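## Task

Take the loose end of the blue network patch cord and push it into the port beneath the white label until it latches, with the plug's latch clip on top. The cord must not still be moving shortly after you finish.

## Robot and tools

Robot: two six-joint arms, left_arm and right_arm. Each sits on a tilted plate fixed to a shared metal frame behind them. Calibrated base positions in the scene frame: left_arm (-0.038, +0.315, +0.239) m, right_arm (-0.051, -0.165, +0.239) m. Each arm has a parallel gripper and a wrist camera: cam_left_wrist and cam_right_wrist, both 672x504.

Frames. Scene frame: origin at table-top height midway between the nominal bases, +z up, +x out over the table, left_arm on the +y side. Everything an arm reports or is commanded in (hand position, quat_wxyz, velocities, targets, offsets) uses that arm's own tilted base frame, not the scene frame. Rotations turn about the Hand target's position. Gripper axes: fingers point along +z, close along x. end_effector_position is the point between the pads; fingertips reach 17.5 mm past it. A block juts about 10 cm toward the gripper's -y.

The 18-number row (every value in [-1, 1], always all 18 even if one arm idles): left dx, dy, dz, rx, ry, rz, gripper position, force_limit, speed; then the same nine for the right arm. The six pose numbers are an offset from that arm's Hand target at the start of the action or move, never from the previous row. Scale: 1.0 = 0.6 m for dx, dy, dz and 180 degrees for rx, ry, rz (these three form one rotation vector). Sending an offset twice moves twice. Six zeros means hold at (or re-ask for) the current Hand target. The gripper numbers are absolute settings, not offsets: position +1 = fully open (50 mm), about -0.65 = pads meet, -1 = close until something stops the fingers. force_limit -1 is about 20 N per pad, 0 about 102 N, +1 about 185 N. speed -1 is 20 mm/s, 0 is 85 mm/s, +1 is 150 mm/s. A 0 there is a real command, so resend your previous gripper values to leave a gripper alone. Force and speed only apply when the position number changes by at least 0.01.

Tools.
execute_actions(actions, cameras): actions is a list of actions; each action is up to 15 rows, one per 1/30 s step; a short table repeats its final row for the remaining steps. Images come back only when actions is empty or cameras names them (["all"], or a list of names).
move(target, speed, blend, stop_force, zero, blocking, cameras): straight-line path to one row or to a list of up to 15 rows, all offsets counted from the same starting Hand targets. speed in m/s, 0.002 to 3.6, default 0.25 (turning capped at twice that in rad/s); may be one value per target. blend in metres rounds corners; 0 stops at each target. stop_force in N, 3 to 120, ends an arm's path when it feels that much push along its travel; unreliable while the gripper rotates; leave it out when backing off a contact. zero (default true) re-zeroes before the move. blocking=false returns after about 0.5 s and cannot be combined with stop_force. Moves last 0.5 to 10 s and do not avoid obstacles. Do not route a path near an arm's own base.
wait(seconds 0 to 10). stop() brakes a running move. zoom_image(camera, region [x0, y0, x1, y1] pixels, at most 504 by 504) enlarges part of the latest image. zero_wrist_force(arm). finished_scene(scene 1 or 2) ends the scene irreversibly.

Results: per arm end_effector_position (m), quat_wxyz, velocities, Hand target (the last commanded pose after clipping; your next offsets start here), Tool commands, Joint positions and torques, Wrist force and torque along the gripper's axes plus a peak line. Gripper object_status: 0 moving, 1 blocked while opening, 2 blocked while closing (a grip), 3 reached the requested position or pads met (usually nothing held). Opening in mm is about (250 - position_measured) x 0.202. The move line reports done, off_target, moving, held or fault; limits=paced means a pose was clipped, limits=held that steps were withheld. Grippers often settle short of the Hand target; send the missing distance as an offset.

Control notes: each step the commanded orientation is limited to 32 degrees from the measured one. Motion lags commands by about 0.09 s or 0.17 to 0.22 s; fast motions overshoot. A clearance check blocks commands bringing the arms too close, but not always.

Avoid: hard contact. A joint torque over its limit (138 N m for the three big joints, 25.7 N m for wrists) or an outside force near 150 N (plus or minus 25) freezes that arm for 10 s. Arms are stiff, so aiming only slightly beyond a firm surface can fault. Do not let the arms press or collide with each other, or grip the other arm's fingers. Do not drop the cords, release them while they move, or let anything end up off the table. Motors warn with MOTOR HOT at 70 °C and lock for 30 to 60 s at 85 °C; avoid long stretched holds or pushing at unreachable poses. Make sure each cord is at rest before finishing.

Each tool is called after "Emit:" as name([rows], argument=value, ...), one row to a line, values as JSON.

## Session

Emit:
execute_actions(actions=[])

Scene clock: 0.00 s.
left_arm: end_effector_position=(+0.7188, -0.5009, +0.0934) position_measured=3 object_status=3 end_effector_quat_wxyz=(+0.465, +0.820, -0.124, +0.309) | right_arm: end_effector_position=(+0.3137, -0.1173, +0.0229) position_measured=3 object_status=3 end_effector_quat_wxyz=(-0.254, +0.934, -0.135, +0.212)
Joint positions: left_arm=[-0.628 -0.564 1.393 2.747 -2.038 0.942] | right_arm=[2.745 -1.791 -2.721 0.13 2.17 1.565]
Joint velocities: within noise
Joint torques (N m): no reading
Wrist force (N): no reading
Wrist torque (N m): no reading
Wrist force, peak (N): no reading
Hand target: left_arm +0.7188, -0.5009, +0.0934; +0.465, +0.820, -0.124, +0.309 | right_arm +0.3137, -0.1173, +0.0229; -0.254, +0.934, -0.135, +0.212
Tool commands: left_gripper/position=+1.0 left_gripper/force_limit=+1.0 left_gripper/speed=+1.0 right_gripper/position=+1.0 right_gripper/force_limit=+1.0 right_gripper/speed=+1.0

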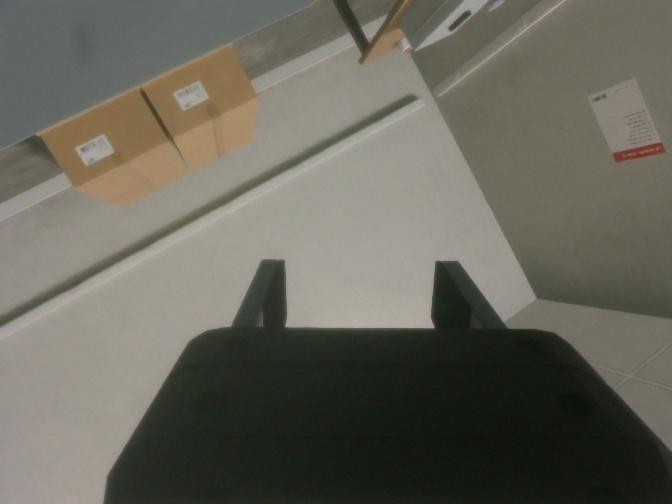

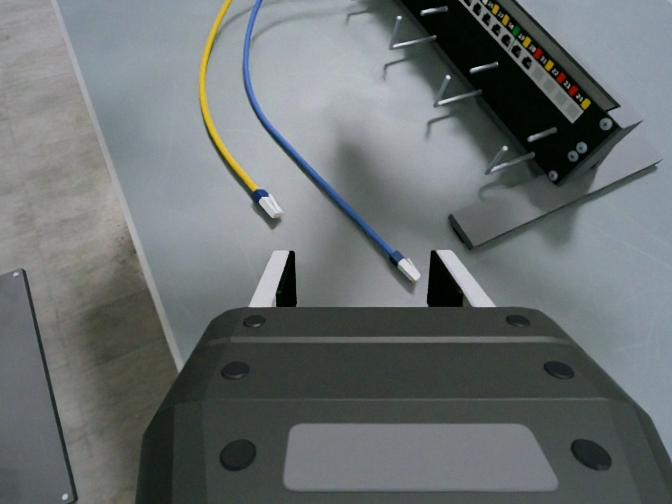

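Emit:
zoom_image(camera="cam_right_wrist", region=[430, 0, 672, 180])

Emit:
zoom_image(camera="cam_right_wrist", region=[340, 220, 480, 325])

Scaled by 2.083 from the camera's 672x504 image, which has a finer 960x720 frame.

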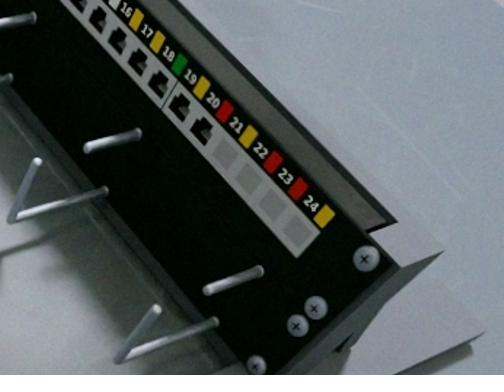

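Scaled by 3.600 from the camera's 672x504 image, which has a finer 960x720 frame.

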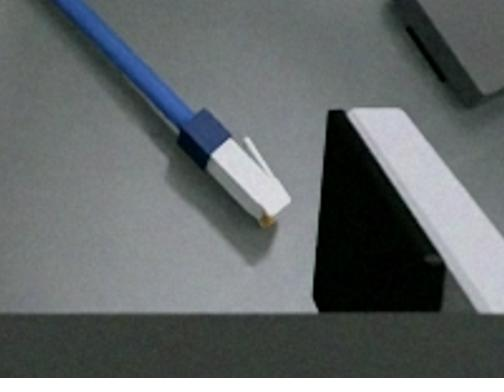

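Emit:
move(target=[-0.526,0.685,0.308,0,0,0,1,1,1,0,0,0,0,0,0,1,1,1], cameras=["all"])

Scene clock: 21.13 s.
left_arm: end_effector_position=(+0.4032, -0.0899, +0.2782) position_measured=3 object_status=3 end_effector_quat_wxyz=(+0.465, +0.820, -0.124, +0.309) | right_arm: end_effector_position=(+0.3137, -0.1173, +0.0229) position_measured=3 object_status=3 end_effector_quat_wxyz=(-0.254, +0.934, -0.135, +0.212)
Joint positions: left_arm=[-0.019 -1.664 2.471 3.081 -2.554 1.392] | right_arm=[2.745 -1.791 -2.721 0.13 2.17 1.565]
Joint torques (N m): left_arm=[7.49 -27.07 -26.23 -1.02 -4.22 2.54] | right_arm=[2.19 21.59 3.25 3.46 1.59 -0.22]
Wrist force (N): left_arm=[0.1 0.0 -0.1] | right_arm=[0.1 -0.2 -0.1]
Wrist torque (N m): left_arm=[0.01 -0.02 -0.09] | right_arm=[-0.03 -0.01 0.00]
Wrist force, peak (N): left_arm=[-0.6 1.0 -2.2] | right_arm=[0.2 -0.3 0.0]
Hand target: left_arm +0.4032, -0.0899, +0.2782; +0.465, +0.820, -0.124, +0.309 | right_arm +0.3137, -0.1173, +0.0229; -0.254, +0.934, -0.135, +0.212
Off the commanded pose: left_arm 0.000 m, 0 deg | right_arm 0.000 m, 0 deg.
move: done

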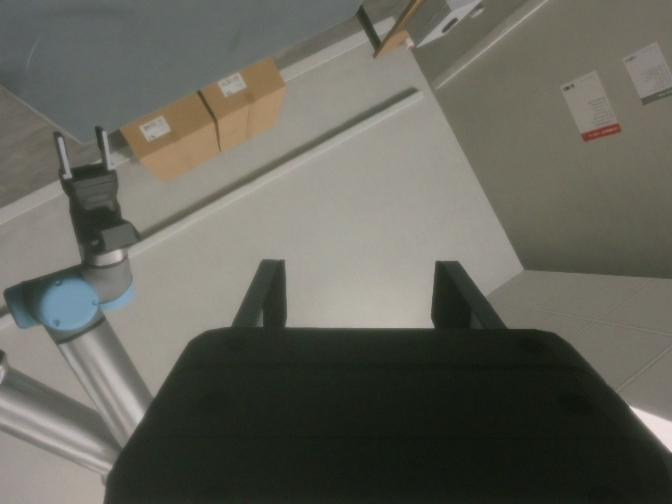

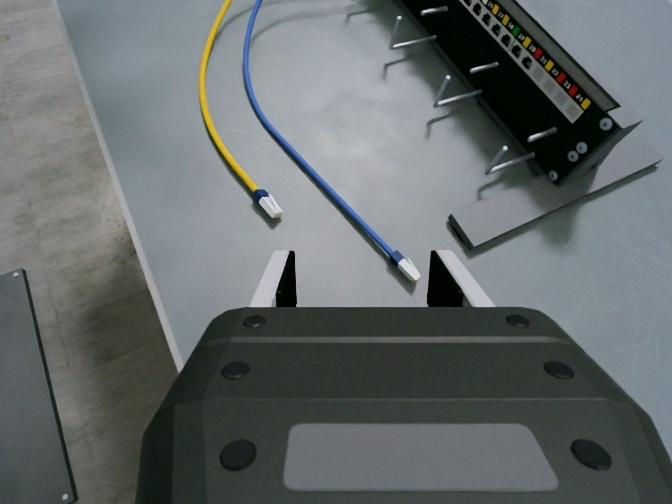

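Emit:
move(target=[0,0,0,0,0,0,1,1,1,-0.024,0.365,0.072,0,0,0,1,1,1], cameras=["cam_right_wrist"])

Emit:
zoom_image(camera="cam_right_wrist", region=[330, 0, 672, 256])

Scene clock: 25.07 s.
left_arm: end_effector_position=(+0.4032, -0.0899, +0.2782) position_measured=3 object_status=3 end_effector_quat_wxyz=(+0.465, +0.820, -0.124, +0.309) | right_arm: end_effector_position=(+0.3108, -0.0909, +0.0282) position_measured=3 object_status=3 end_effector_quat_wxyz=(-0.256, +0.934, -0.133, +0.210)
Joint positions: left_arm=[-0.019 -1.664 2.471 3.082 -2.554 1.392] | right_arm=[2.835 -1.765 -2.772 0.206 2.143 1.661]
Joint torques (N m): left_arm=[8.55 -26.6 -26.77 -1.22 -4.28 2.6] | right_arm=[-6 10.07 10.81 2.05 3.02 -2.18]
Wrist force (N): left_arm=[0.0 0.2 0.4] | right_arm=[0.1 0.0 0.0]
Wrist torque (N m): left_arm=[0.03 0.00 -0.09] | right_arm=[-0.01 -0.02 0.01]
Wrist force, peak (N): left_arm=[0.5 0.1 0.3] | right_arm=[-4.2 -6.8 1.1]
Hand target: left_arm +0.4032, -0.0899, +0.2782; +0.465, +0.820, -0.124, +0.309 | right_arm +0.3108, -0.0909, +0.0282; -0.256, +0.934, -0.133, +0.210 (not the last commanded pose)
Off the commanded pose: left_arm 0.000 m, 0 deg | right_arm 0.197 m, 0 deg.
move: held (right_arm; a check stopped the path); limits=held
pose unreachable (right arm): on one or more control steps of this call, first in action 0 (counted from 0), this arm could not follow its commanded pose, so it was not sent that pose on those steps. It may still have moved: this result reports where it is.
cause: moving toward the commanded pose would bring two parts of the arm too close to each other (joints 3 (elbow) and 4 (wrist 1) lie between them).
Images, in order (width x height): cam_right_wrist 672x504.

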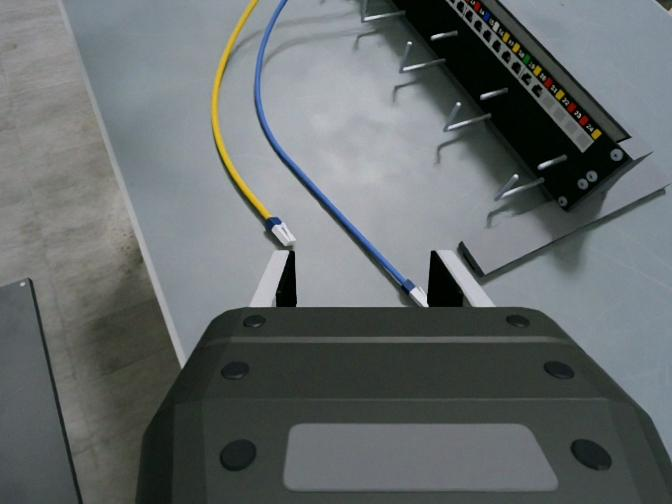

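Scaled by 1.474 from the camera's 672x504 image, which has a finer 960x720 frame.

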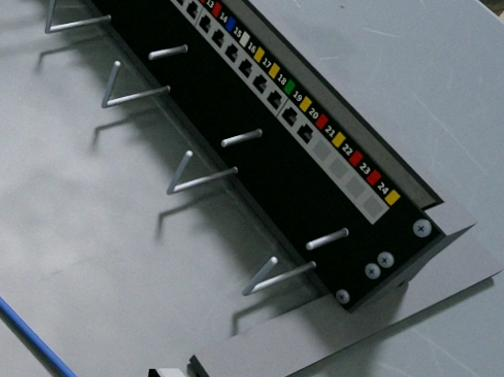

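Emit:
move(target=[0,0,0,0,0,0,1,1,1,0.15,0.052,0.174,0,0,0,1,1,1], cameras=["cam_right_wrist"])

Emit:
zoom_image(camera="cam_right_wrist", region=[250, 0, 672, 316])

Scene clock: 38.03 s.
left_arm: end_effector_position=(+0.4032, -0.0899, +0.2782) position_measured=3 object_status=3 end_effector_quat_wxyz=(+0.465, +0.820, -0.124, +0.309) | right_arm: end_effector_position=(+0.4008, -0.0597, +0.1326) position_measured=3 object_status=3 end_effector_quat_wxyz=(-0.256, +0.934, -0.133, +0.211)
Joint positions: left_arm=[-0.019 -1.664 2.471 3.082 -2.554 1.392] | right_arm=[3.018 -1.464 -2.534 -0.235 2.067 1.854]
Joint torques (N m): left_arm=[7.15 -26.99 -26.57 -1.1 -4.39 2.53] | right_arm=[10.49 25.87 23.4 2.59 0.08 1.23]
Wrist force (N): left_arm=[0.1 0.1 0.0] | right_arm=[0.0 0.0 0.1]
Wrist torque (N m): left_arm=[0.03 -0.02 -0.09] | right_arm=[-0.01 0.00 -0.10]
Wrist force, peak (N): left_arm=[0.5 0.0 0.4] | right_arm=[1.6 -1.6 -0.8]
Hand target: left_arm +0.4032, -0.0899, +0.2782; +0.465, +0.820, -0.124, +0.309 | right_arm +0.4008, -0.0597, +0.1326; -0.256, +0.934, -0.133, +0.210
Off the commanded pose: left_arm 0.000 m, 0 deg | right_arm 0.000 m, 0 deg.
move: done
Images, in order (width x height): cam_right_wrist 672x504.

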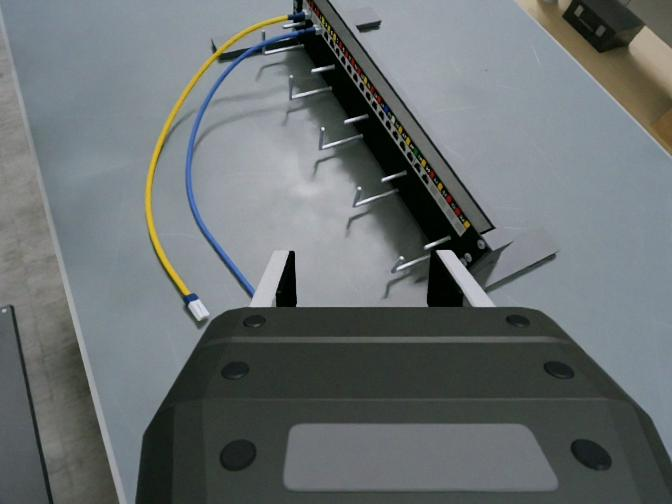

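Scaled by 1.194 from the camera's 672x504 image, which has a finer 960x720 frame.

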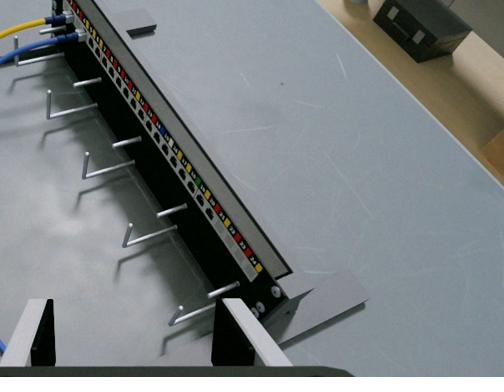

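Emit:
move(target=[0,0,0,0,0,0,1,1,1,0.057,-0.009,-0.31,-0.378,0.114,0.0944,1,1,1], cameras=["cam_right_wrist"])

Scene clock: 73.67 s.
left_arm: end_effector_position=(+0.4032, -0.0899, +0.2782) position_measured=3 object_status=3 end_effector_quat_wxyz=(+0.465, +0.820, -0.124, +0.309) | right_arm: end_effector_position=(+0.4350, -0.0651, -0.0533) position_measured=3 object_status=3 end_effector_quat_wxyz=(+0.305, +0.946, +0.096, +0.051)
Joint positions: left_arm=[-0.019 -1.664 2.471 3.082 -2.554 1.392] | right_arm=[3.683 -1.986 -2.439 -0.482 0.969 1.97]
Joint torques (N m): left_arm=[7.75 -27.38 -26.19 -1.05 -4.34 2.39] | right_arm=[18.31 16.08 17.45 1.47 -2.15 1.2]
Wrist force (N): left_arm=[0.1 -0.1 0.0] | right_arm=[0.4 0.1 -2.7]
Wrist torque (N m): left_arm=[0.00 -0.02 -0.09] | right_arm=[0.15 -0.15 -0.34]
Wrist force, peak (N): left_arm=[0.6 0.1 -0.2] | right_arm=[0.7 -0.2 -2.8]
Hand target: left_arm +0.4032, -0.0899, +0.2782; +0.465, +0.820, -0.124, +0.309 | right_arm +0.4350, -0.0651, -0.0534; +0.305, +0.946, +0.096, +0.051
Off the commanded pose: left_arm 0.000 m, 0 deg | right_arm 0.000 m, 0 deg.
move: done
Images, in order (width x height): cam_right_wrist 672x504.

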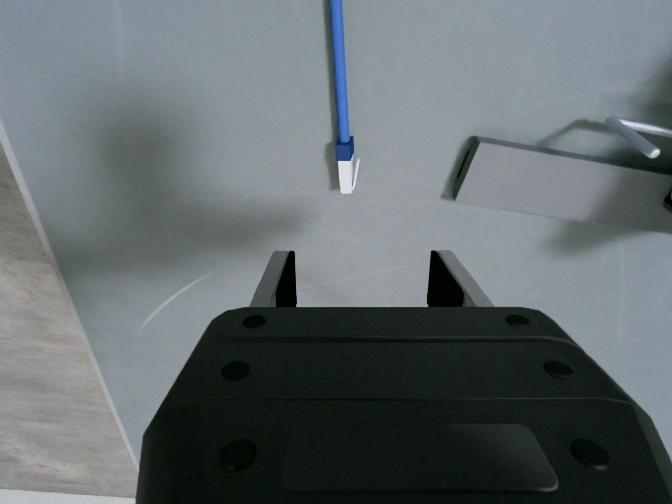

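Emit:
zoom_image(camera="cam_right_wrist", region=[300, 120, 400, 200])

Scaled by 5.040 from the camera's 672x504 image, which has a finer 960x720 frame.

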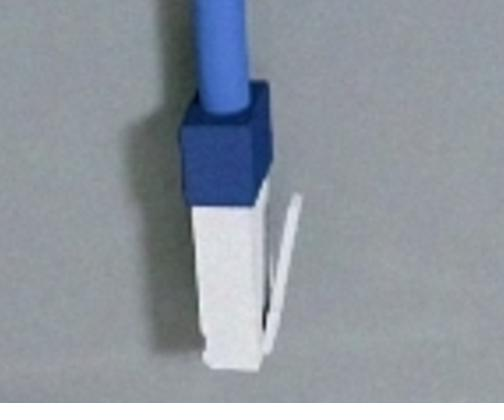

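Emit:
move(target=[0,0,0,0,0,0,1,1,1,-0.004,0.001,-0.122,0,0,0,1,1,1], cameras=["cam_right_wrist"])

Scene clock: 108.47 s.
left_arm: end_effector_position=(+0.4032, -0.0899, +0.2782) position_measured=3 object_status=3 end_effector_quat_wxyz=(+0.465, +0.820, -0.124, +0.309) | right_arm: end_effector_position=(+0.4326, -0.0645, -0.1265) position_measured=3 object_status=3 end_effector_quat_wxyz=(+0.305, +0.946, +0.096, +0.051)
Joint positions: left_arm=[-0.019 -1.664 2.471 3.082 -2.554 1.392] | right_arm=[3.688 -2.245 -2.429 -0.235 0.969 1.975]
Joint torques (N m): left_arm=[8.21 -26.32 -27.56 -1.2 -4.03 2.54] | right_arm=[3.97 20.93 12.23 4.12 -2.21 -1.9]
Wrist force (N): left_arm=[0.3 -0.1 0.0] | right_arm=[0.5 -0.2 -2.7]
Wrist torque (N m): left_arm=[-0.01 -0.04 -0.09] | right_arm=[0.10 -0.17 -0.25]
Wrist force, peak (N): left_arm=[0.5 -0.4 0.1] | right_arm=[0.7 0.9 -4.2]
Hand target: left_arm +0.4032, -0.0899, +0.2782; +0.465, +0.820, -0.124, +0.309 | right_arm +0.4326, -0.0645, -0.1266; +0.305, +0.946, +0.096, +0.051
Off the commanded pose: left_arm 0.000 m, 0 deg | right_arm 0.000 m, 0 deg.
move: done
Images, in order (width x height): cam_right_wrist 672x504.

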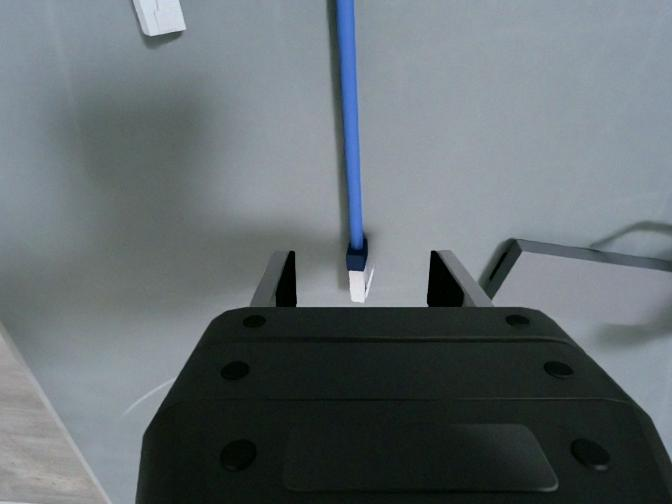

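Emit:
move(target=[0,0,0,0,0,0,1,1,1,0.0063,-0.0174,-0.064,0,0,0,0.2,-0.6,0], stop_force=4, speed=0.04, cameras=["cam_right_wrist"])

Scene clock: 134.93 s.
left_arm: end_effector_position=(+0.4032, -0.0899, +0.2782) position_measured=3 object_status=3 end_effector_quat_wxyz=(+0.465, +0.820, -0.124, +0.309) | right_arm: end_effector_position=(+0.4363, -0.0748, -0.1645) position_measured=123 object_status=3 end_effector_quat_wxyz=(+0.305, +0.946, +0.096, +0.051)
Joint positions: left_arm=[-0.019 -1.664 2.471 3.082 -2.554 1.392] | right_arm=[3.659 -2.386 -2.397 -0.108 0.964 1.942]
Joint torques (N m): left_arm=[8.77 -26.16 -26.56 -1.3 -4.36 2.51] | right_arm=[16.37 39.67 -4.03 1.92 0.62 1.25]
Wrist force (N): left_arm=[-0.1 0.2 0.2] | right_arm=[-2.9 0.9 -9.4]
Wrist torque (N m): left_arm=[0.03 0.01 -0.09] | right_arm=[0.15 -0.21 -0.29]
Wrist force, peak (N): left_arm=[0.5 0.2 -0.3] | right_arm=[-8.6 7.2 -33.9]
Hand target: left_arm +0.4032, -0.0899, +0.2782; +0.465, +0.820, -0.124, +0.309 | right_arm +0.4363, -0.0748, -0.1645; +0.305, +0.946, +0.096, +0.051 (not the last commanded pose)
Off the commanded pose: left_arm 0.000 m, 0 deg | right_arm 0.001 m, 0 deg.
move: contact (right_arm)
Images, in order (width x height): cam_right_wrist 672x504.

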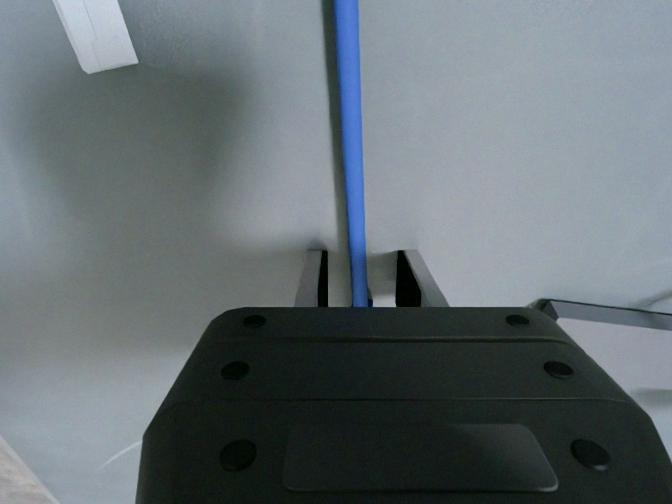

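Emit:
move([
  [0,0,0,0,0,0,1,1,1,-0.0003,0.0009,0.0032,0,0,0,0.2,-0.6,0],
  [0,0,0,0,0,0,1,1,1,-0.0003,0.0009,0.0032,0,0,0,-1,-0.6,-0.5],
  [0,0,0,0,0,0,1,1,1,-0.016,0.044,0.16,0,0,0,-1,-0.6,-0.5],
], speed=0.1, cameras=["all"])

Scene clock: 140.53 s.
left_arm: end_effector_position=(+0.4032, -0.0899, +0.2782) position_measured=3 object_status=3 end_effector_quat_wxyz=(+0.465, +0.820, -0.124, +0.309) | right_arm: end_effector_position=(+0.4267, -0.0485, -0.0685) position_measured=228 object_status=2 end_effector_quat_wxyz=(+0.305, +0.946, +0.096, +0.051)
Joint positions: left_arm=[-0.019 -1.664 2.471 3.082 -2.554 1.392] | right_arm=[3.732 -2.024 -2.45 -0.465 0.979 2.028]
Joint torques (N m): left_arm=[7.78 -25.58 -27.06 -1.33 -4.24 2.53] | right_arm=[17.95 33.74 16.56 1.36 0.73 1.22]
Wrist force (N): left_arm=[0.4 -0.2 0.0] | right_arm=[-0.2 -0.2 -2.6]
Wrist torque (N m): left_arm=[-0.03 -0.06 -0.09] | right_arm=[0.09 -0.08 -0.33]
Wrist force, peak (N): left_arm=[0.6 0.1 0.0] | right_arm=[-2.9 1.1 -9.4]
Hand target: left_arm +0.4032, -0.0899, +0.2782; +0.465, +0.820, -0.124, +0.309 | right_arm +0.4267, -0.0484, -0.0685; +0.305, +0.946, +0.096, +0.051
Off the commanded pose: left_arm 0.000 m, 0 deg | right_arm 0.000 m, 0 deg.
move: done

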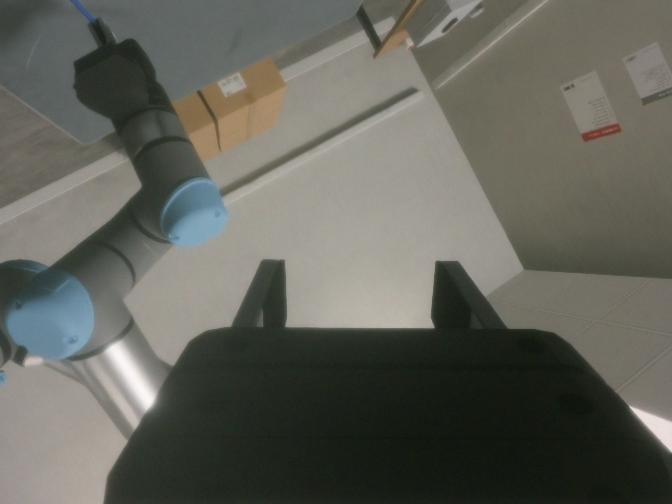

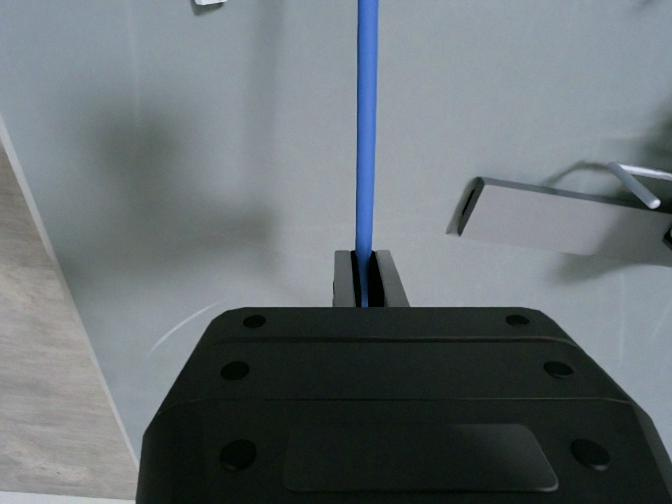

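Emit:
move(target=[0,0,0,0,0,0,1,1,1,-0.084,0.368,0.065,0.1706,-0.0478,0.468,-1,-0.6,-0.5], cameras=["all"])

Scene clock: 153.40 s.
left_arm: end_effector_position=(+0.4032, -0.0899, +0.2782) position_measured=3 object_status=3 end_effector_quat_wxyz=(+0.465, +0.820, -0.124, +0.309) | right_arm: end_effector_position=(+0.3763, +0.1723, -0.0295) position_measured=228 object_status=2 end_effector_quat_wxyz=(-0.040, +0.675, +0.661, +0.325)
Joint positions: left_arm=[-0.019 -1.664 2.471 3.082 -2.554 1.392] | right_arm=[3.806 -2.253 -2.719 0.914 1.714 0.734]
Joint torques (N m): left_arm=[8.04 -26.21 -26.3 -1.31 -4.22 2.36] | right_arm=[1.64 15.02 7.58 2.61 2.29 -1.94]
Wrist force (N): left_arm=[0.1 0.1 0.3] | right_arm=[1.0 0.4 -3.3]
Wrist torque (N m): left_arm=[0.02 -0.03 -0.09] | right_arm=[0.16 -0.29 -0.21]
Wrist force, peak (N): left_arm=[0.3 0.5 0.0] | right_arm=[1.0 0.4 -3.7]
Hand target: left_arm +0.4032, -0.0899, +0.2782; +0.465, +0.820, -0.124, +0.309 | right_arm +0.3763, +0.1724, -0.0295; -0.040, +0.675, +0.661, +0.325
Off the commanded pose: left_arm 0.000 m, 0 deg | right_arm 0.000 m, 0 deg.
move: done

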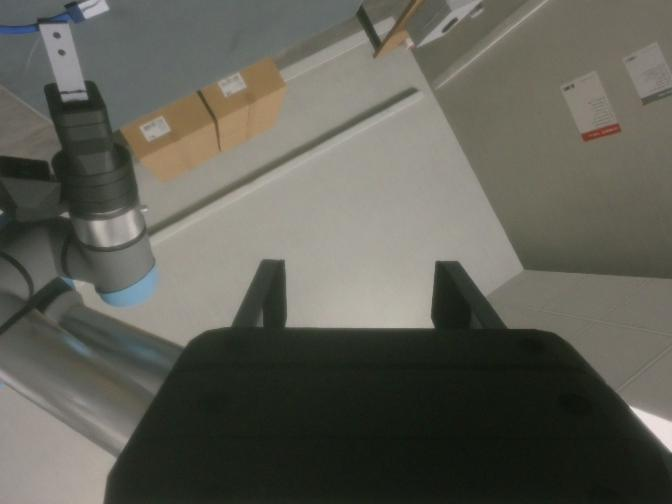

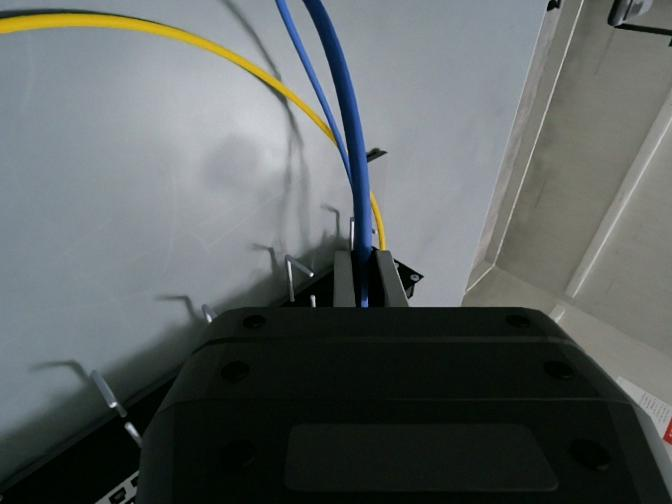

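Emit:
move(target=[-0.094,-0.186,-0.338,-0.108,0.454,0.388,1,1,1,0,0,0,0,0,0,-1,-0.6,-0.5], cameras=["all"])

Scene clock: 170.40 s.
left_arm: end_effector_position=(+0.3468, -0.2015, +0.0754) position_measured=3 object_status=3 end_effector_quat_wxyz=(+0.303, +0.660, +0.684, -0.061) | right_arm: end_effector_position=(+0.3763, +0.1724, -0.0295) position_measured=228 object_status=2 end_effector_quat_wxyz=(-0.040, +0.675, +0.661, +0.325)
Joint positions: left_arm=[-0.799 -1.569 2.736 2.924 -1.669 -0.866] | right_arm=[3.806 -2.253 -2.719 0.914 1.714 0.734]
Joint torques (N m): left_arm=[-16.55 4.58 -25.06 -5.81 -3.05 -1.83] | right_arm=[2.61 21.97 7.07 2.59 2.3 -1.83]
Wrist force (N): left_arm=[-4.1 -3.7 -2.3] | right_arm=[0.9 0.4 -3.4]
Wrist torque (N m): left_arm=[-0.55 0.35 -0.05] | right_arm=[0.15 -0.28 -0.21]
Wrist force, peak (N): left_arm=[-4.0 -4.2 -2.4] | right_arm=[1.1 0.3 -3.6]
Hand target: left_arm +0.3468, -0.2015, +0.0754; +0.303, +0.660, +0.684, -0.061 | right_arm +0.3763, +0.1724, -0.0295; -0.040, +0.675, +0.661, +0.325
Off the commanded pose: left_arm 0.000 m, 0 deg | right_arm 0.000 m, 0 deg.
move: done

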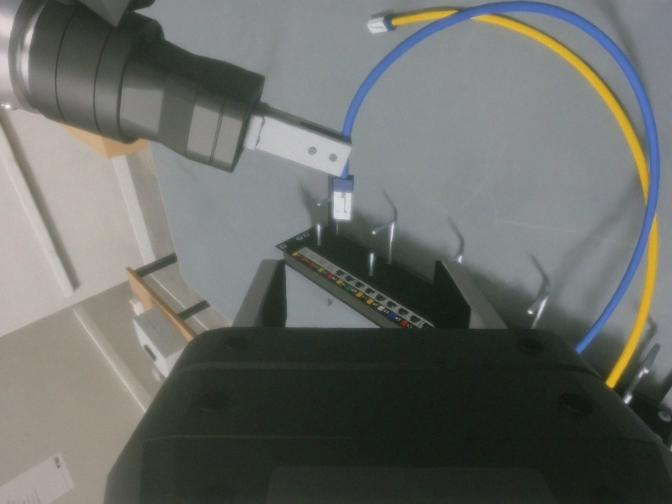

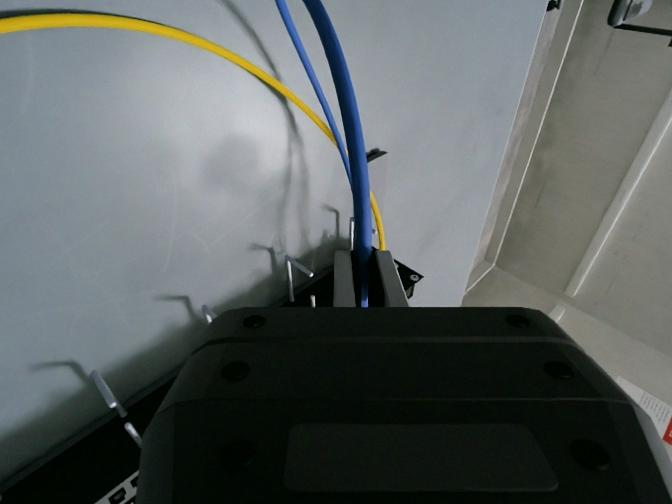

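Emit:
zoom_image(camera="cam_left_wrist", region=[230, 90, 430, 240])

Scaled by 2.520 from the camera's 672x504 image, which has a finer 960x720 frame.

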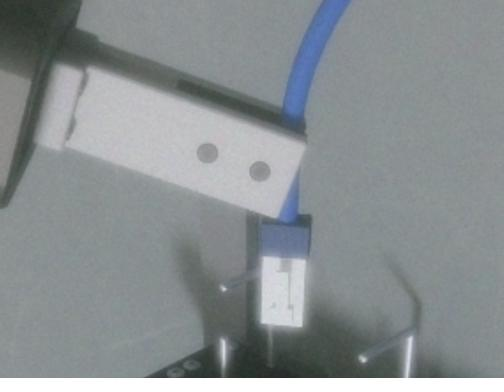

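Emit:
move(target=[0.06,-0.104,-0.16,0,0,0,1,1,1,0,0,0,0,0,0,-1,-0.6,-0.5], speed=0.15, cameras=["cam_left_wrist"])

Emit:
zoom_image(camera="cam_left_wrist", region=[230, 160, 450, 325])

Scene clock: 184.63 s.
left_arm: end_effector_position=(+0.3828, -0.2639, -0.0206) position_measured=3 object_status=3 end_effector_quat_wxyz=(+0.303, +0.660, +0.684, -0.061) | right_arm: end_effector_position=(+0.3763, +0.1724, -0.0295) position_measured=228 object_status=2 end_effector_quat_wxyz=(-0.040, +0.675, +0.661, +0.325)
Joint positions: left_arm=[-0.858 -1.011 2.602 2.496 -1.634 -0.914] | right_arm=[3.806 -2.253 -2.719 0.914 1.714 0.734]
Joint torques (N m): left_arm=[-20.49 -10.26 -16.68 -5.83 1.76 -1.99] | right_arm=[3.04 28.35 7.17 2.55 2.19 -1.77]
Wrist force (N): left_arm=[-4.2 -4.1 -2.3] | right_arm=[1.0 0.4 -3.2]
Wrist torque (N m): left_arm=[-0.60 0.37 -0.05] | right_arm=[0.16 -0.29 -0.21]
Wrist force, peak (N): left_arm=[-4.1 -3.8 -3.5] | right_arm=[1.3 0.4 -3.5]
Hand target: left_arm +0.3828, -0.2639, -0.0206; +0.303, +0.660, +0.684, -0.061 | right_arm +0.3763, +0.1724, -0.0295; -0.040, +0.675, +0.661, +0.325
Off the commanded pose: left_arm 0.000 m, 0 deg | right_arm 0.000 m, 0 deg.
move: done
Images, in order (width x height): cam_left_wrist 672x504.

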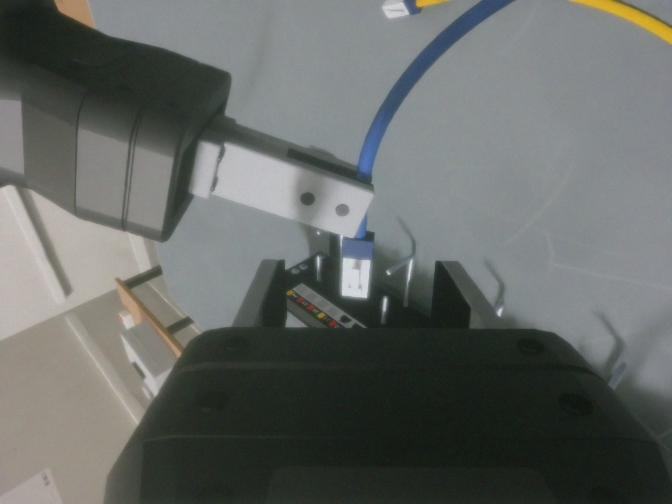

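Scaled by 2.291 from the camera's 672x504 image, which has a finer 960x720 frame.

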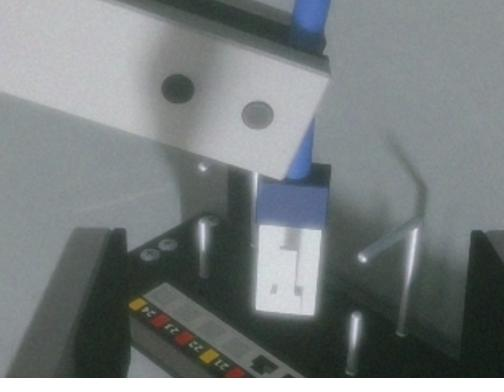

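Emit:
move(target=[0.035,-0.041,-0.068,0,0,0,1,1,1,0,0,0,0,0,0,-1,-0.6,-0.5], speed=0.05, stop_force=6, cameras=["all"])

Emit:
zoom_image(camera="cam_left_wrist", region=[230, 190, 490, 340])

Scene clock: 200.10 s.
left_arm: end_effector_position=(+0.4038, -0.2885, -0.0614) position_measured=3 object_status=3 end_effector_quat_wxyz=(+0.303, +0.660, +0.684, -0.061) | right_arm: end_effector_position=(+0.3763, +0.1724, -0.0295) position_measured=228 object_status=2 end_effector_quat_wxyz=(-0.040, +0.675, +0.661, +0.325)
Joint positions: left_arm=[-0.858 -0.846 2.498 2.435 -1.634 -0.915] | right_arm=[3.806 -2.253 -2.719 0.914 1.714 0.734]
Joint torques (N m): left_arm=[-12.57 -14.48 -14.78 -5.91 -0.1 -1.41] | right_arm=[2.46 29.7 6.88 2.63 2.23 -1.76]
Wrist force (N): left_arm=[-3.8 -4.1 -2.3] | right_arm=[1.0 0.6 -3.3]
Wrist torque (N m): left_arm=[-0.61 0.31 -0.05] | right_arm=[0.18 -0.29 -0.21]
Wrist force, peak (N): left_arm=[-4.3 -4.1 -2.6] | right_arm=[1.1 0.3 -3.7]
Hand target: left_arm +0.4038, -0.2885, -0.0614; +0.303, +0.660, +0.684, -0.061 | right_arm +0.3763, +0.1724, -0.0295; -0.040, +0.675, +0.661, +0.325
Off the commanded pose: left_arm 0.000 m, 0 deg | right_arm 0.000 m, 0 deg.
move: done

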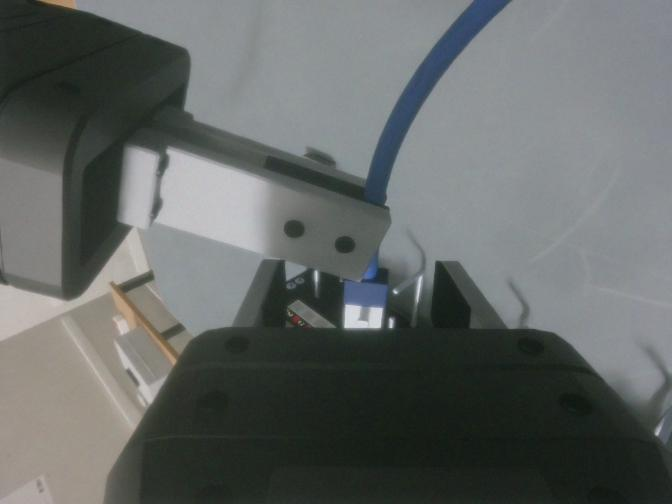

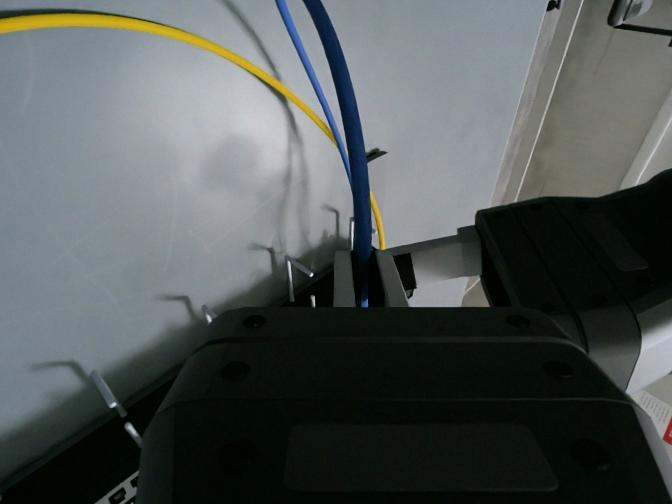

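Scaled by 1.938 from the camera's 672x504 image, which has a finer 960x720 frame.

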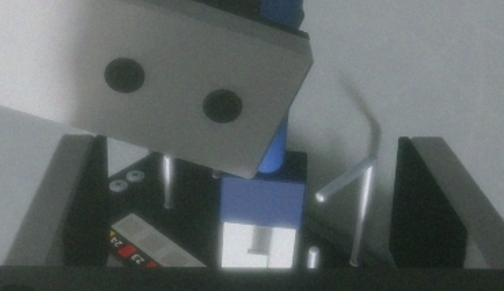

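Emit:
move([
  [0.011,0.0048,0.0018,0,0,0,1,-0.5,-1,0,0,0,0,0,0,-1,-0.6,-0.5],
  [0.011,0.0048,0.0018,0,0,0,-0.2,-0.5,-1,0,0,0,0,0,0,-1,-0.6,-0.5],
], speed=0.05, cameras=["cam_left_wrist"])

Emit:
zoom_image(camera="cam_left_wrist", region=[280, 220, 440, 335])

Scene clock: 207.87 s.
left_arm: end_effector_position=(+0.4104, -0.2857, -0.0603) position_measured=182 object_status=0 end_effector_quat_wxyz=(+0.303, +0.660, +0.684, -0.061) | right_arm: end_effector_position=(+0.3763, +0.1724, -0.0295) position_measured=228 object_status=2 end_effector_quat_wxyz=(-0.040, +0.675, +0.661, +0.325)
Joint positions: left_arm=[-0.838 -0.852 2.486 2.453 -1.646 -0.898] | right_arm=[3.806 -2.253 -2.719 0.914 1.714 0.734]
Joint torques (N m): left_arm=[0.62 -37.86 -13.9 -1.93 -3.16 2.51] | right_arm=[2.67 29.46 7.61 3.03 1.96 -1.64]
Wrist force (N): left_arm=[-4.4 -3.0 -2.3] | right_arm=[0.9 -0.4 -2.7]
Wrist torque (N m): left_arm=[-0.54 0.29 -0.19] | right_arm=[0.20 -0.30 -0.21]
Wrist force, peak (N): left_arm=[-4.2 -4.3 -2.3] | right_arm=[0.9 0.6 -3.6]
Hand target: left_arm +0.4104, -0.2857, -0.0603; +0.303, +0.660, +0.684, -0.061 | right_arm +0.3763, +0.1724, -0.0295; -0.040, +0.675, +0.661, +0.325
Off the commanded pose: left_arm 0.000 m, 0 deg | right_arm 0.000 m, 0 deg.
move: done
Images, in order (width x height): cam_left_wrist 672x504.

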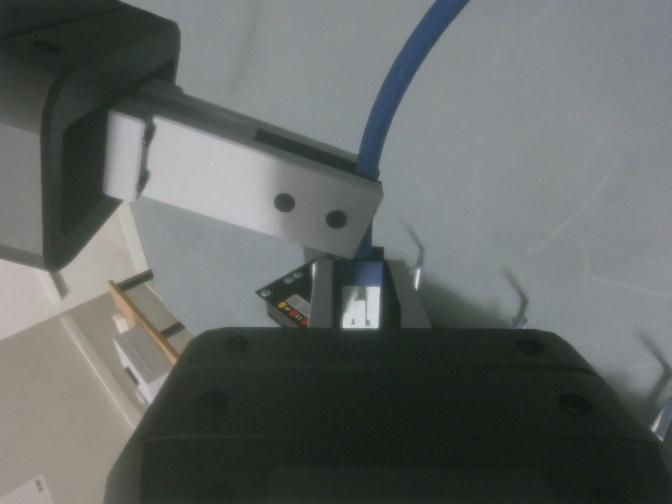

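Scaled by 3.150 from the camera's 672x504 image, which has a finer 960x720 frame.

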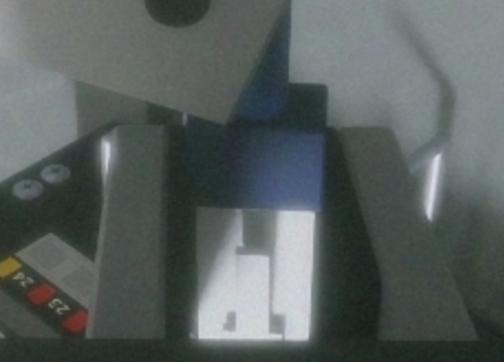

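Emit:
move(target=[0,0,0,0,0,0,-1,-0.5,-1,0,0,0,0,0,0,-1,-0.6,-0.5])

Emit:
move([
  [0,0,0,0,0,0,-1,-0.5,-1,0,0,0,0,0,0,0.3,-0.6,-1],
  [0,0,0,0,0,0,-1,-0.5,-1,-0.077,-0.097,0.158,0,0,0,0.3,-0.6,-1],
], speed=0.15, cameras=["all"])

Emit:
zoom_image(camera="cam_left_wrist", region=[280, 220, 440, 335])

Scene clock: 211.93 s.
left_arm: end_effector_position=(+0.4104, -0.2857, -0.0603) position_measured=194 object_status=2 end_effector_quat_wxyz=(+0.303, +0.660, +0.684, -0.061) | right_arm: end_effector_position=(+0.3763, +0.1724, -0.0295) position_measured=228 object_status=2 end_effector_quat_wxyz=(-0.040, +0.675, +0.661, +0.325)
Joint positions: left_arm=[-0.838 -0.852 2.487 2.453 -1.646 -0.898] | right_arm=[3.806 -2.253 -2.719 0.914 1.714 0.734]
Joint torques (N m): left_arm=[0.35 -33.52 -9.29 -2.36 -2.79 2.55] | right_arm=[2.13 29.78 7.36 4.29 -0.14 -1.74]
Wrist force (N): left_arm=[-6.9 -1.6 -1.5] | right_arm=[1.8 -2.9 -1.2]
Wrist torque (N m): left_arm=[-0.54 0.32 -0.25] | right_arm=[0.17 -0.31 -0.21]
Wrist force, peak (N): left_arm=[-7.1 -1.9 -1.8] | right_arm=[1.6 -3.2 -1.2]
Hand target: left_arm +0.4104, -0.2857, -0.0603; +0.303, +0.660, +0.684, -0.061 | right_arm +0.3763, +0.1724, -0.0295; -0.040, +0.675, +0.661, +0.325
Off the commanded pose: left_arm 0.000 m, 0 deg | right_arm 0.000 m, 0 deg.
move: done

Scene clock: 214.50 s.
left_arm: end_effector_position=(+0.4104, -0.2857, -0.0603) position_measured=194 object_status=2 end_effector_quat_wxyz=(+0.303, +0.660, +0.684, -0.061) | right_arm: end_effector_position=(+0.3532, +0.1435, +0.0145) position_measured=107 object_status=3 end_effector_quat_wxyz=(-0.039, +0.675, +0.660, +0.327)
Joint positions: left_arm=[-0.838 -0.852 2.486 2.453 -1.646 -0.898] | right_arm=[3.767 -2.016 -2.817 0.774 1.736 0.704]
Joint torques (N m): left_arm=[0.19 -29.12 -5.14 -2.32 -2.66 2.42] | right_arm=[16.48 8.96 10.25 5.22 -0.62 1.26]
Wrist force (N): left_arm=[-3.8 -3.6 -2.2] | right_arm=[1.3 0.7 -3.4]
Wrist torque (N m): left_arm=[-0.53 0.31 -0.16] | right_arm=[0.23 -0.31 -0.28]
Wrist force, peak (N): left_arm=[-6.7 -1.6 -1.0] | right_arm=[3.6 3.3 -7.1]
Hand target: left_arm +0.4104, -0.2857, -0.0603; +0.303, +0.660, +0.684, -0.061 | right_arm +0.3532, +0.1435, +0.0144; -0.039, +0.675, +0.660, +0.327 (not the last commanded pose)
Off the commanded pose: left_arm 0.000 m, 0 deg | right_arm 0.063 m, 0 deg.
move: held (right_arm; a check stopped the path); path passed 1 of 2 targets; limits=held
pose unreachable (right arm): on one or more control steps of this call, first in action 0 (counted from 0), this arm could not follow its commanded pose, so it was not sent that pose on those steps. It may still have moved: this result reports where it is.
cause: moving toward the commanded pose would bring two parts of the arm too close to each other (joints 3 (elbow) and 4 (wrist 1) lie between them).

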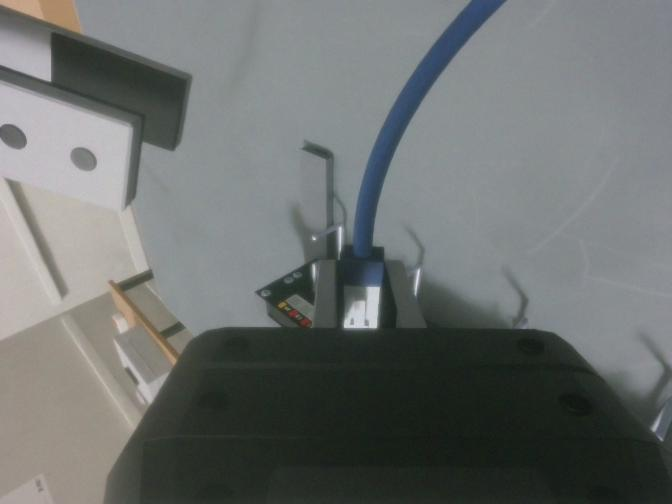

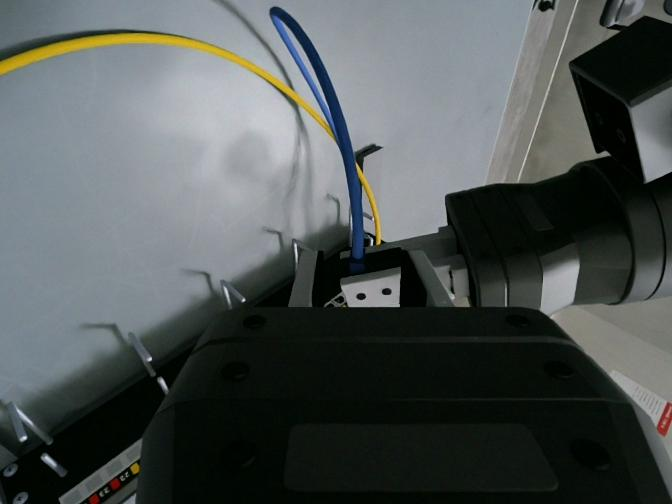

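Scaled by 3.150 from the camera's 672x504 image, which has a finer 960x720 frame.

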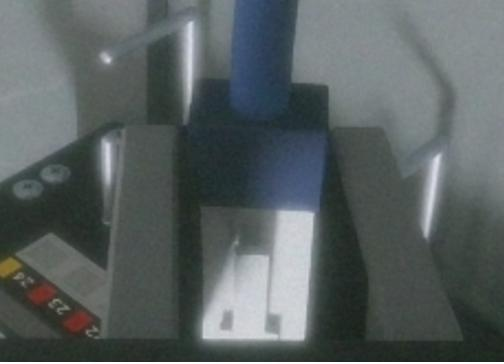

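Emit:
move([
  [0,0,0,0,0,0,-1,-0.5,-1,0.086,-0.376,0.198,0,0,0,0.3,-0.6,-1],
  [0.161,-0.014,-0.110,0.2489,-0.0022,0.0239,-1,-0.5,-1,0.086,-0.376,0.198,0,0,0,0.3,-0.6,-1],
], cameras=["all"])

Emit:
zoom_image(camera="cam_left_wrist", region=[180, 130, 500, 340])

Scene clock: 223.53 s.
left_arm: end_effector_position=(+0.5070, -0.2940, -0.1263) position_measured=194 object_status=2 end_effector_quat_wxyz=(+0.033, +0.701, +0.679, +0.218) | right_arm: end_effector_position=(+0.4048, -0.0821, +0.1332) position_measured=107 object_status=3 end_effector_quat_wxyz=(-0.039, +0.675, +0.660, +0.327)
Joint positions: left_arm=[-0.956 -0.819 2.016 3.517 -1.127 -0.925] | right_arm=[2.913 -1.518 -2.431 -0.433 2.166 -0.105]
Joint torques (N m): left_arm=[-24.16 -24.3 -24.58 -1.27 2.62 -1.9] | right_arm=[-5.51 10.91 22.51 2.03 3.01 -1.8]
Wrist force (N): left_arm=[-1.6 -2.6 -1.8] | right_arm=[1.1 0.6 -3.4]
Wrist torque (N m): left_arm=[-0.32 -0.04 0.07] | right_arm=[0.23 -0.28 -0.18]
Wrist force, peak (N): left_arm=[-4.2 -4.5 -2.4] | right_arm=[-0.1 1.6 -5.4]
Hand target: left_arm +0.5070, -0.2941, -0.1263; +0.033, +0.701, +0.679, +0.218 | right_arm +0.4048, -0.0821, +0.1332; -0.039, +0.675, +0.660, +0.327
Off the commanded pose: left_arm 0.000 m, 0 deg | right_arm 0.000 m, 0 deg.
move: done

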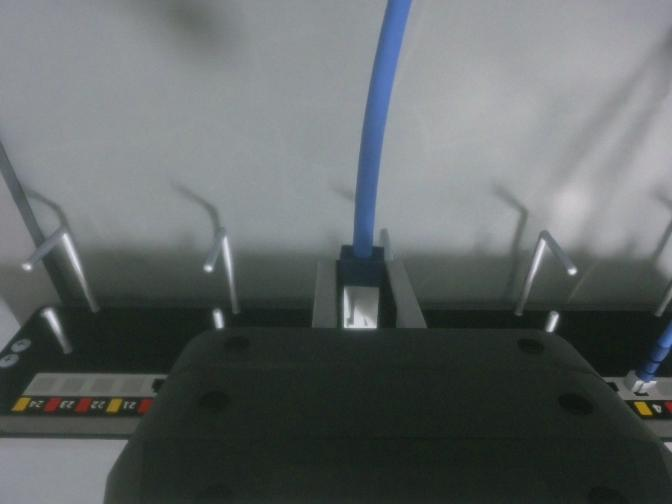

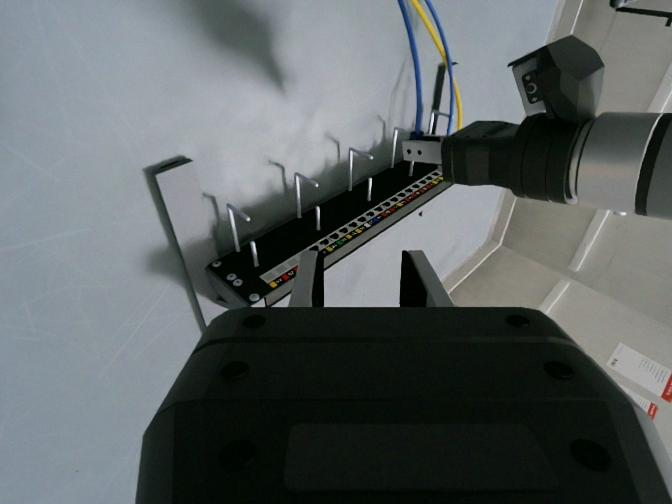

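Scaled by 1.575 from the camera's 672x504 image, which has a finer 960x720 frame.

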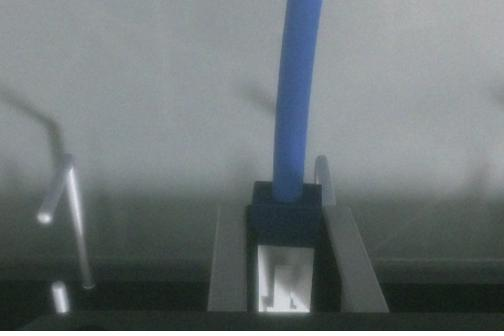

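Emit:
move(target=[0.0908,-0.0265,-0.0747,0,0,0,-1,-0.5,-1,0.151,0.178,-0.209,0,0,0,0.3,-0.6,-1], speed=0.12, cameras=["all"])

Emit:
zoom_image(camera="cam_right_wrist", region=[240, 110, 440, 260])

Scene clock: 247.13 s.
left_arm: end_effector_position=(+0.5614, -0.3100, -0.1711) position_measured=194 object_status=2 end_effector_quat_wxyz=(+0.033, +0.701, +0.679, +0.218) | right_arm: end_effector_position=(+0.4953, +0.0247, +0.0079) position_measured=107 object_status=3 end_effector_quat_wxyz=(-0.039, +0.675, +0.660, +0.327)
Joint positions: left_arm=[-0.895 -0.658 1.834 3.509 -1.127 -0.857] | right_arm=[3.225 -2.042 -2.401 0.232 2.039 0.226]
Joint torques (N m): left_arm=[-3.44 -29.28 -25.13 -1.16 -1.96 2.29] | right_arm=[15.52 21.32 15.09 5.32 0 1.26]
Wrist force (N): left_arm=[-2.3 -2.9 -1.8] | right_arm=[1.1 0.5 -3.4]
Wrist torque (N m): left_arm=[-0.36 0.06 -0.04] | right_arm=[0.20 -0.26 -0.29]
Wrist force, peak (N): left_arm=[-2.2 -3.4 -2.7] | right_arm=[1.0 0.5 -4.6]
Hand target: left_arm +0.5615, -0.3100, -0.1711; +0.033, +0.701, +0.679, +0.218 | right_arm +0.4954, +0.0247, +0.0078; -0.039, +0.675, +0.660, +0.327
Off the commanded pose: left_arm 0.000 m, 0 deg | right_arm 0.000 m, 0 deg.
move: done

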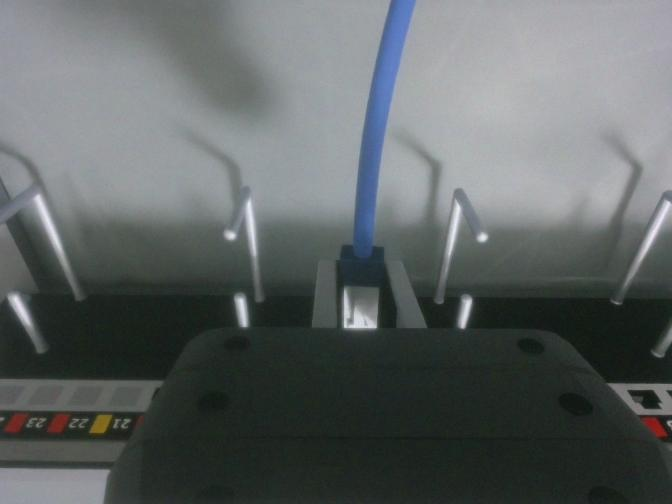

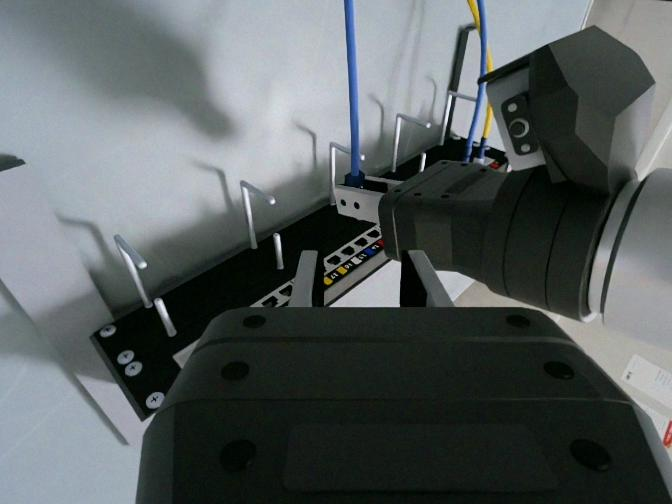

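Scaled by 2.520 from the camera's 672x504 image, which has a finer 960x720 frame.

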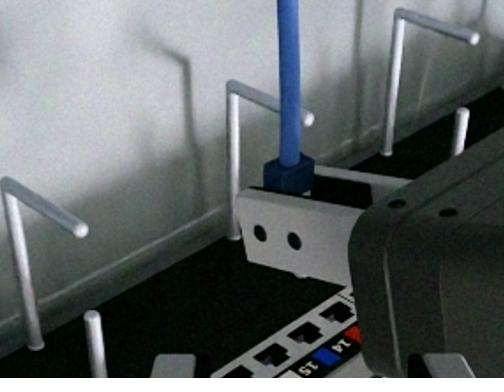

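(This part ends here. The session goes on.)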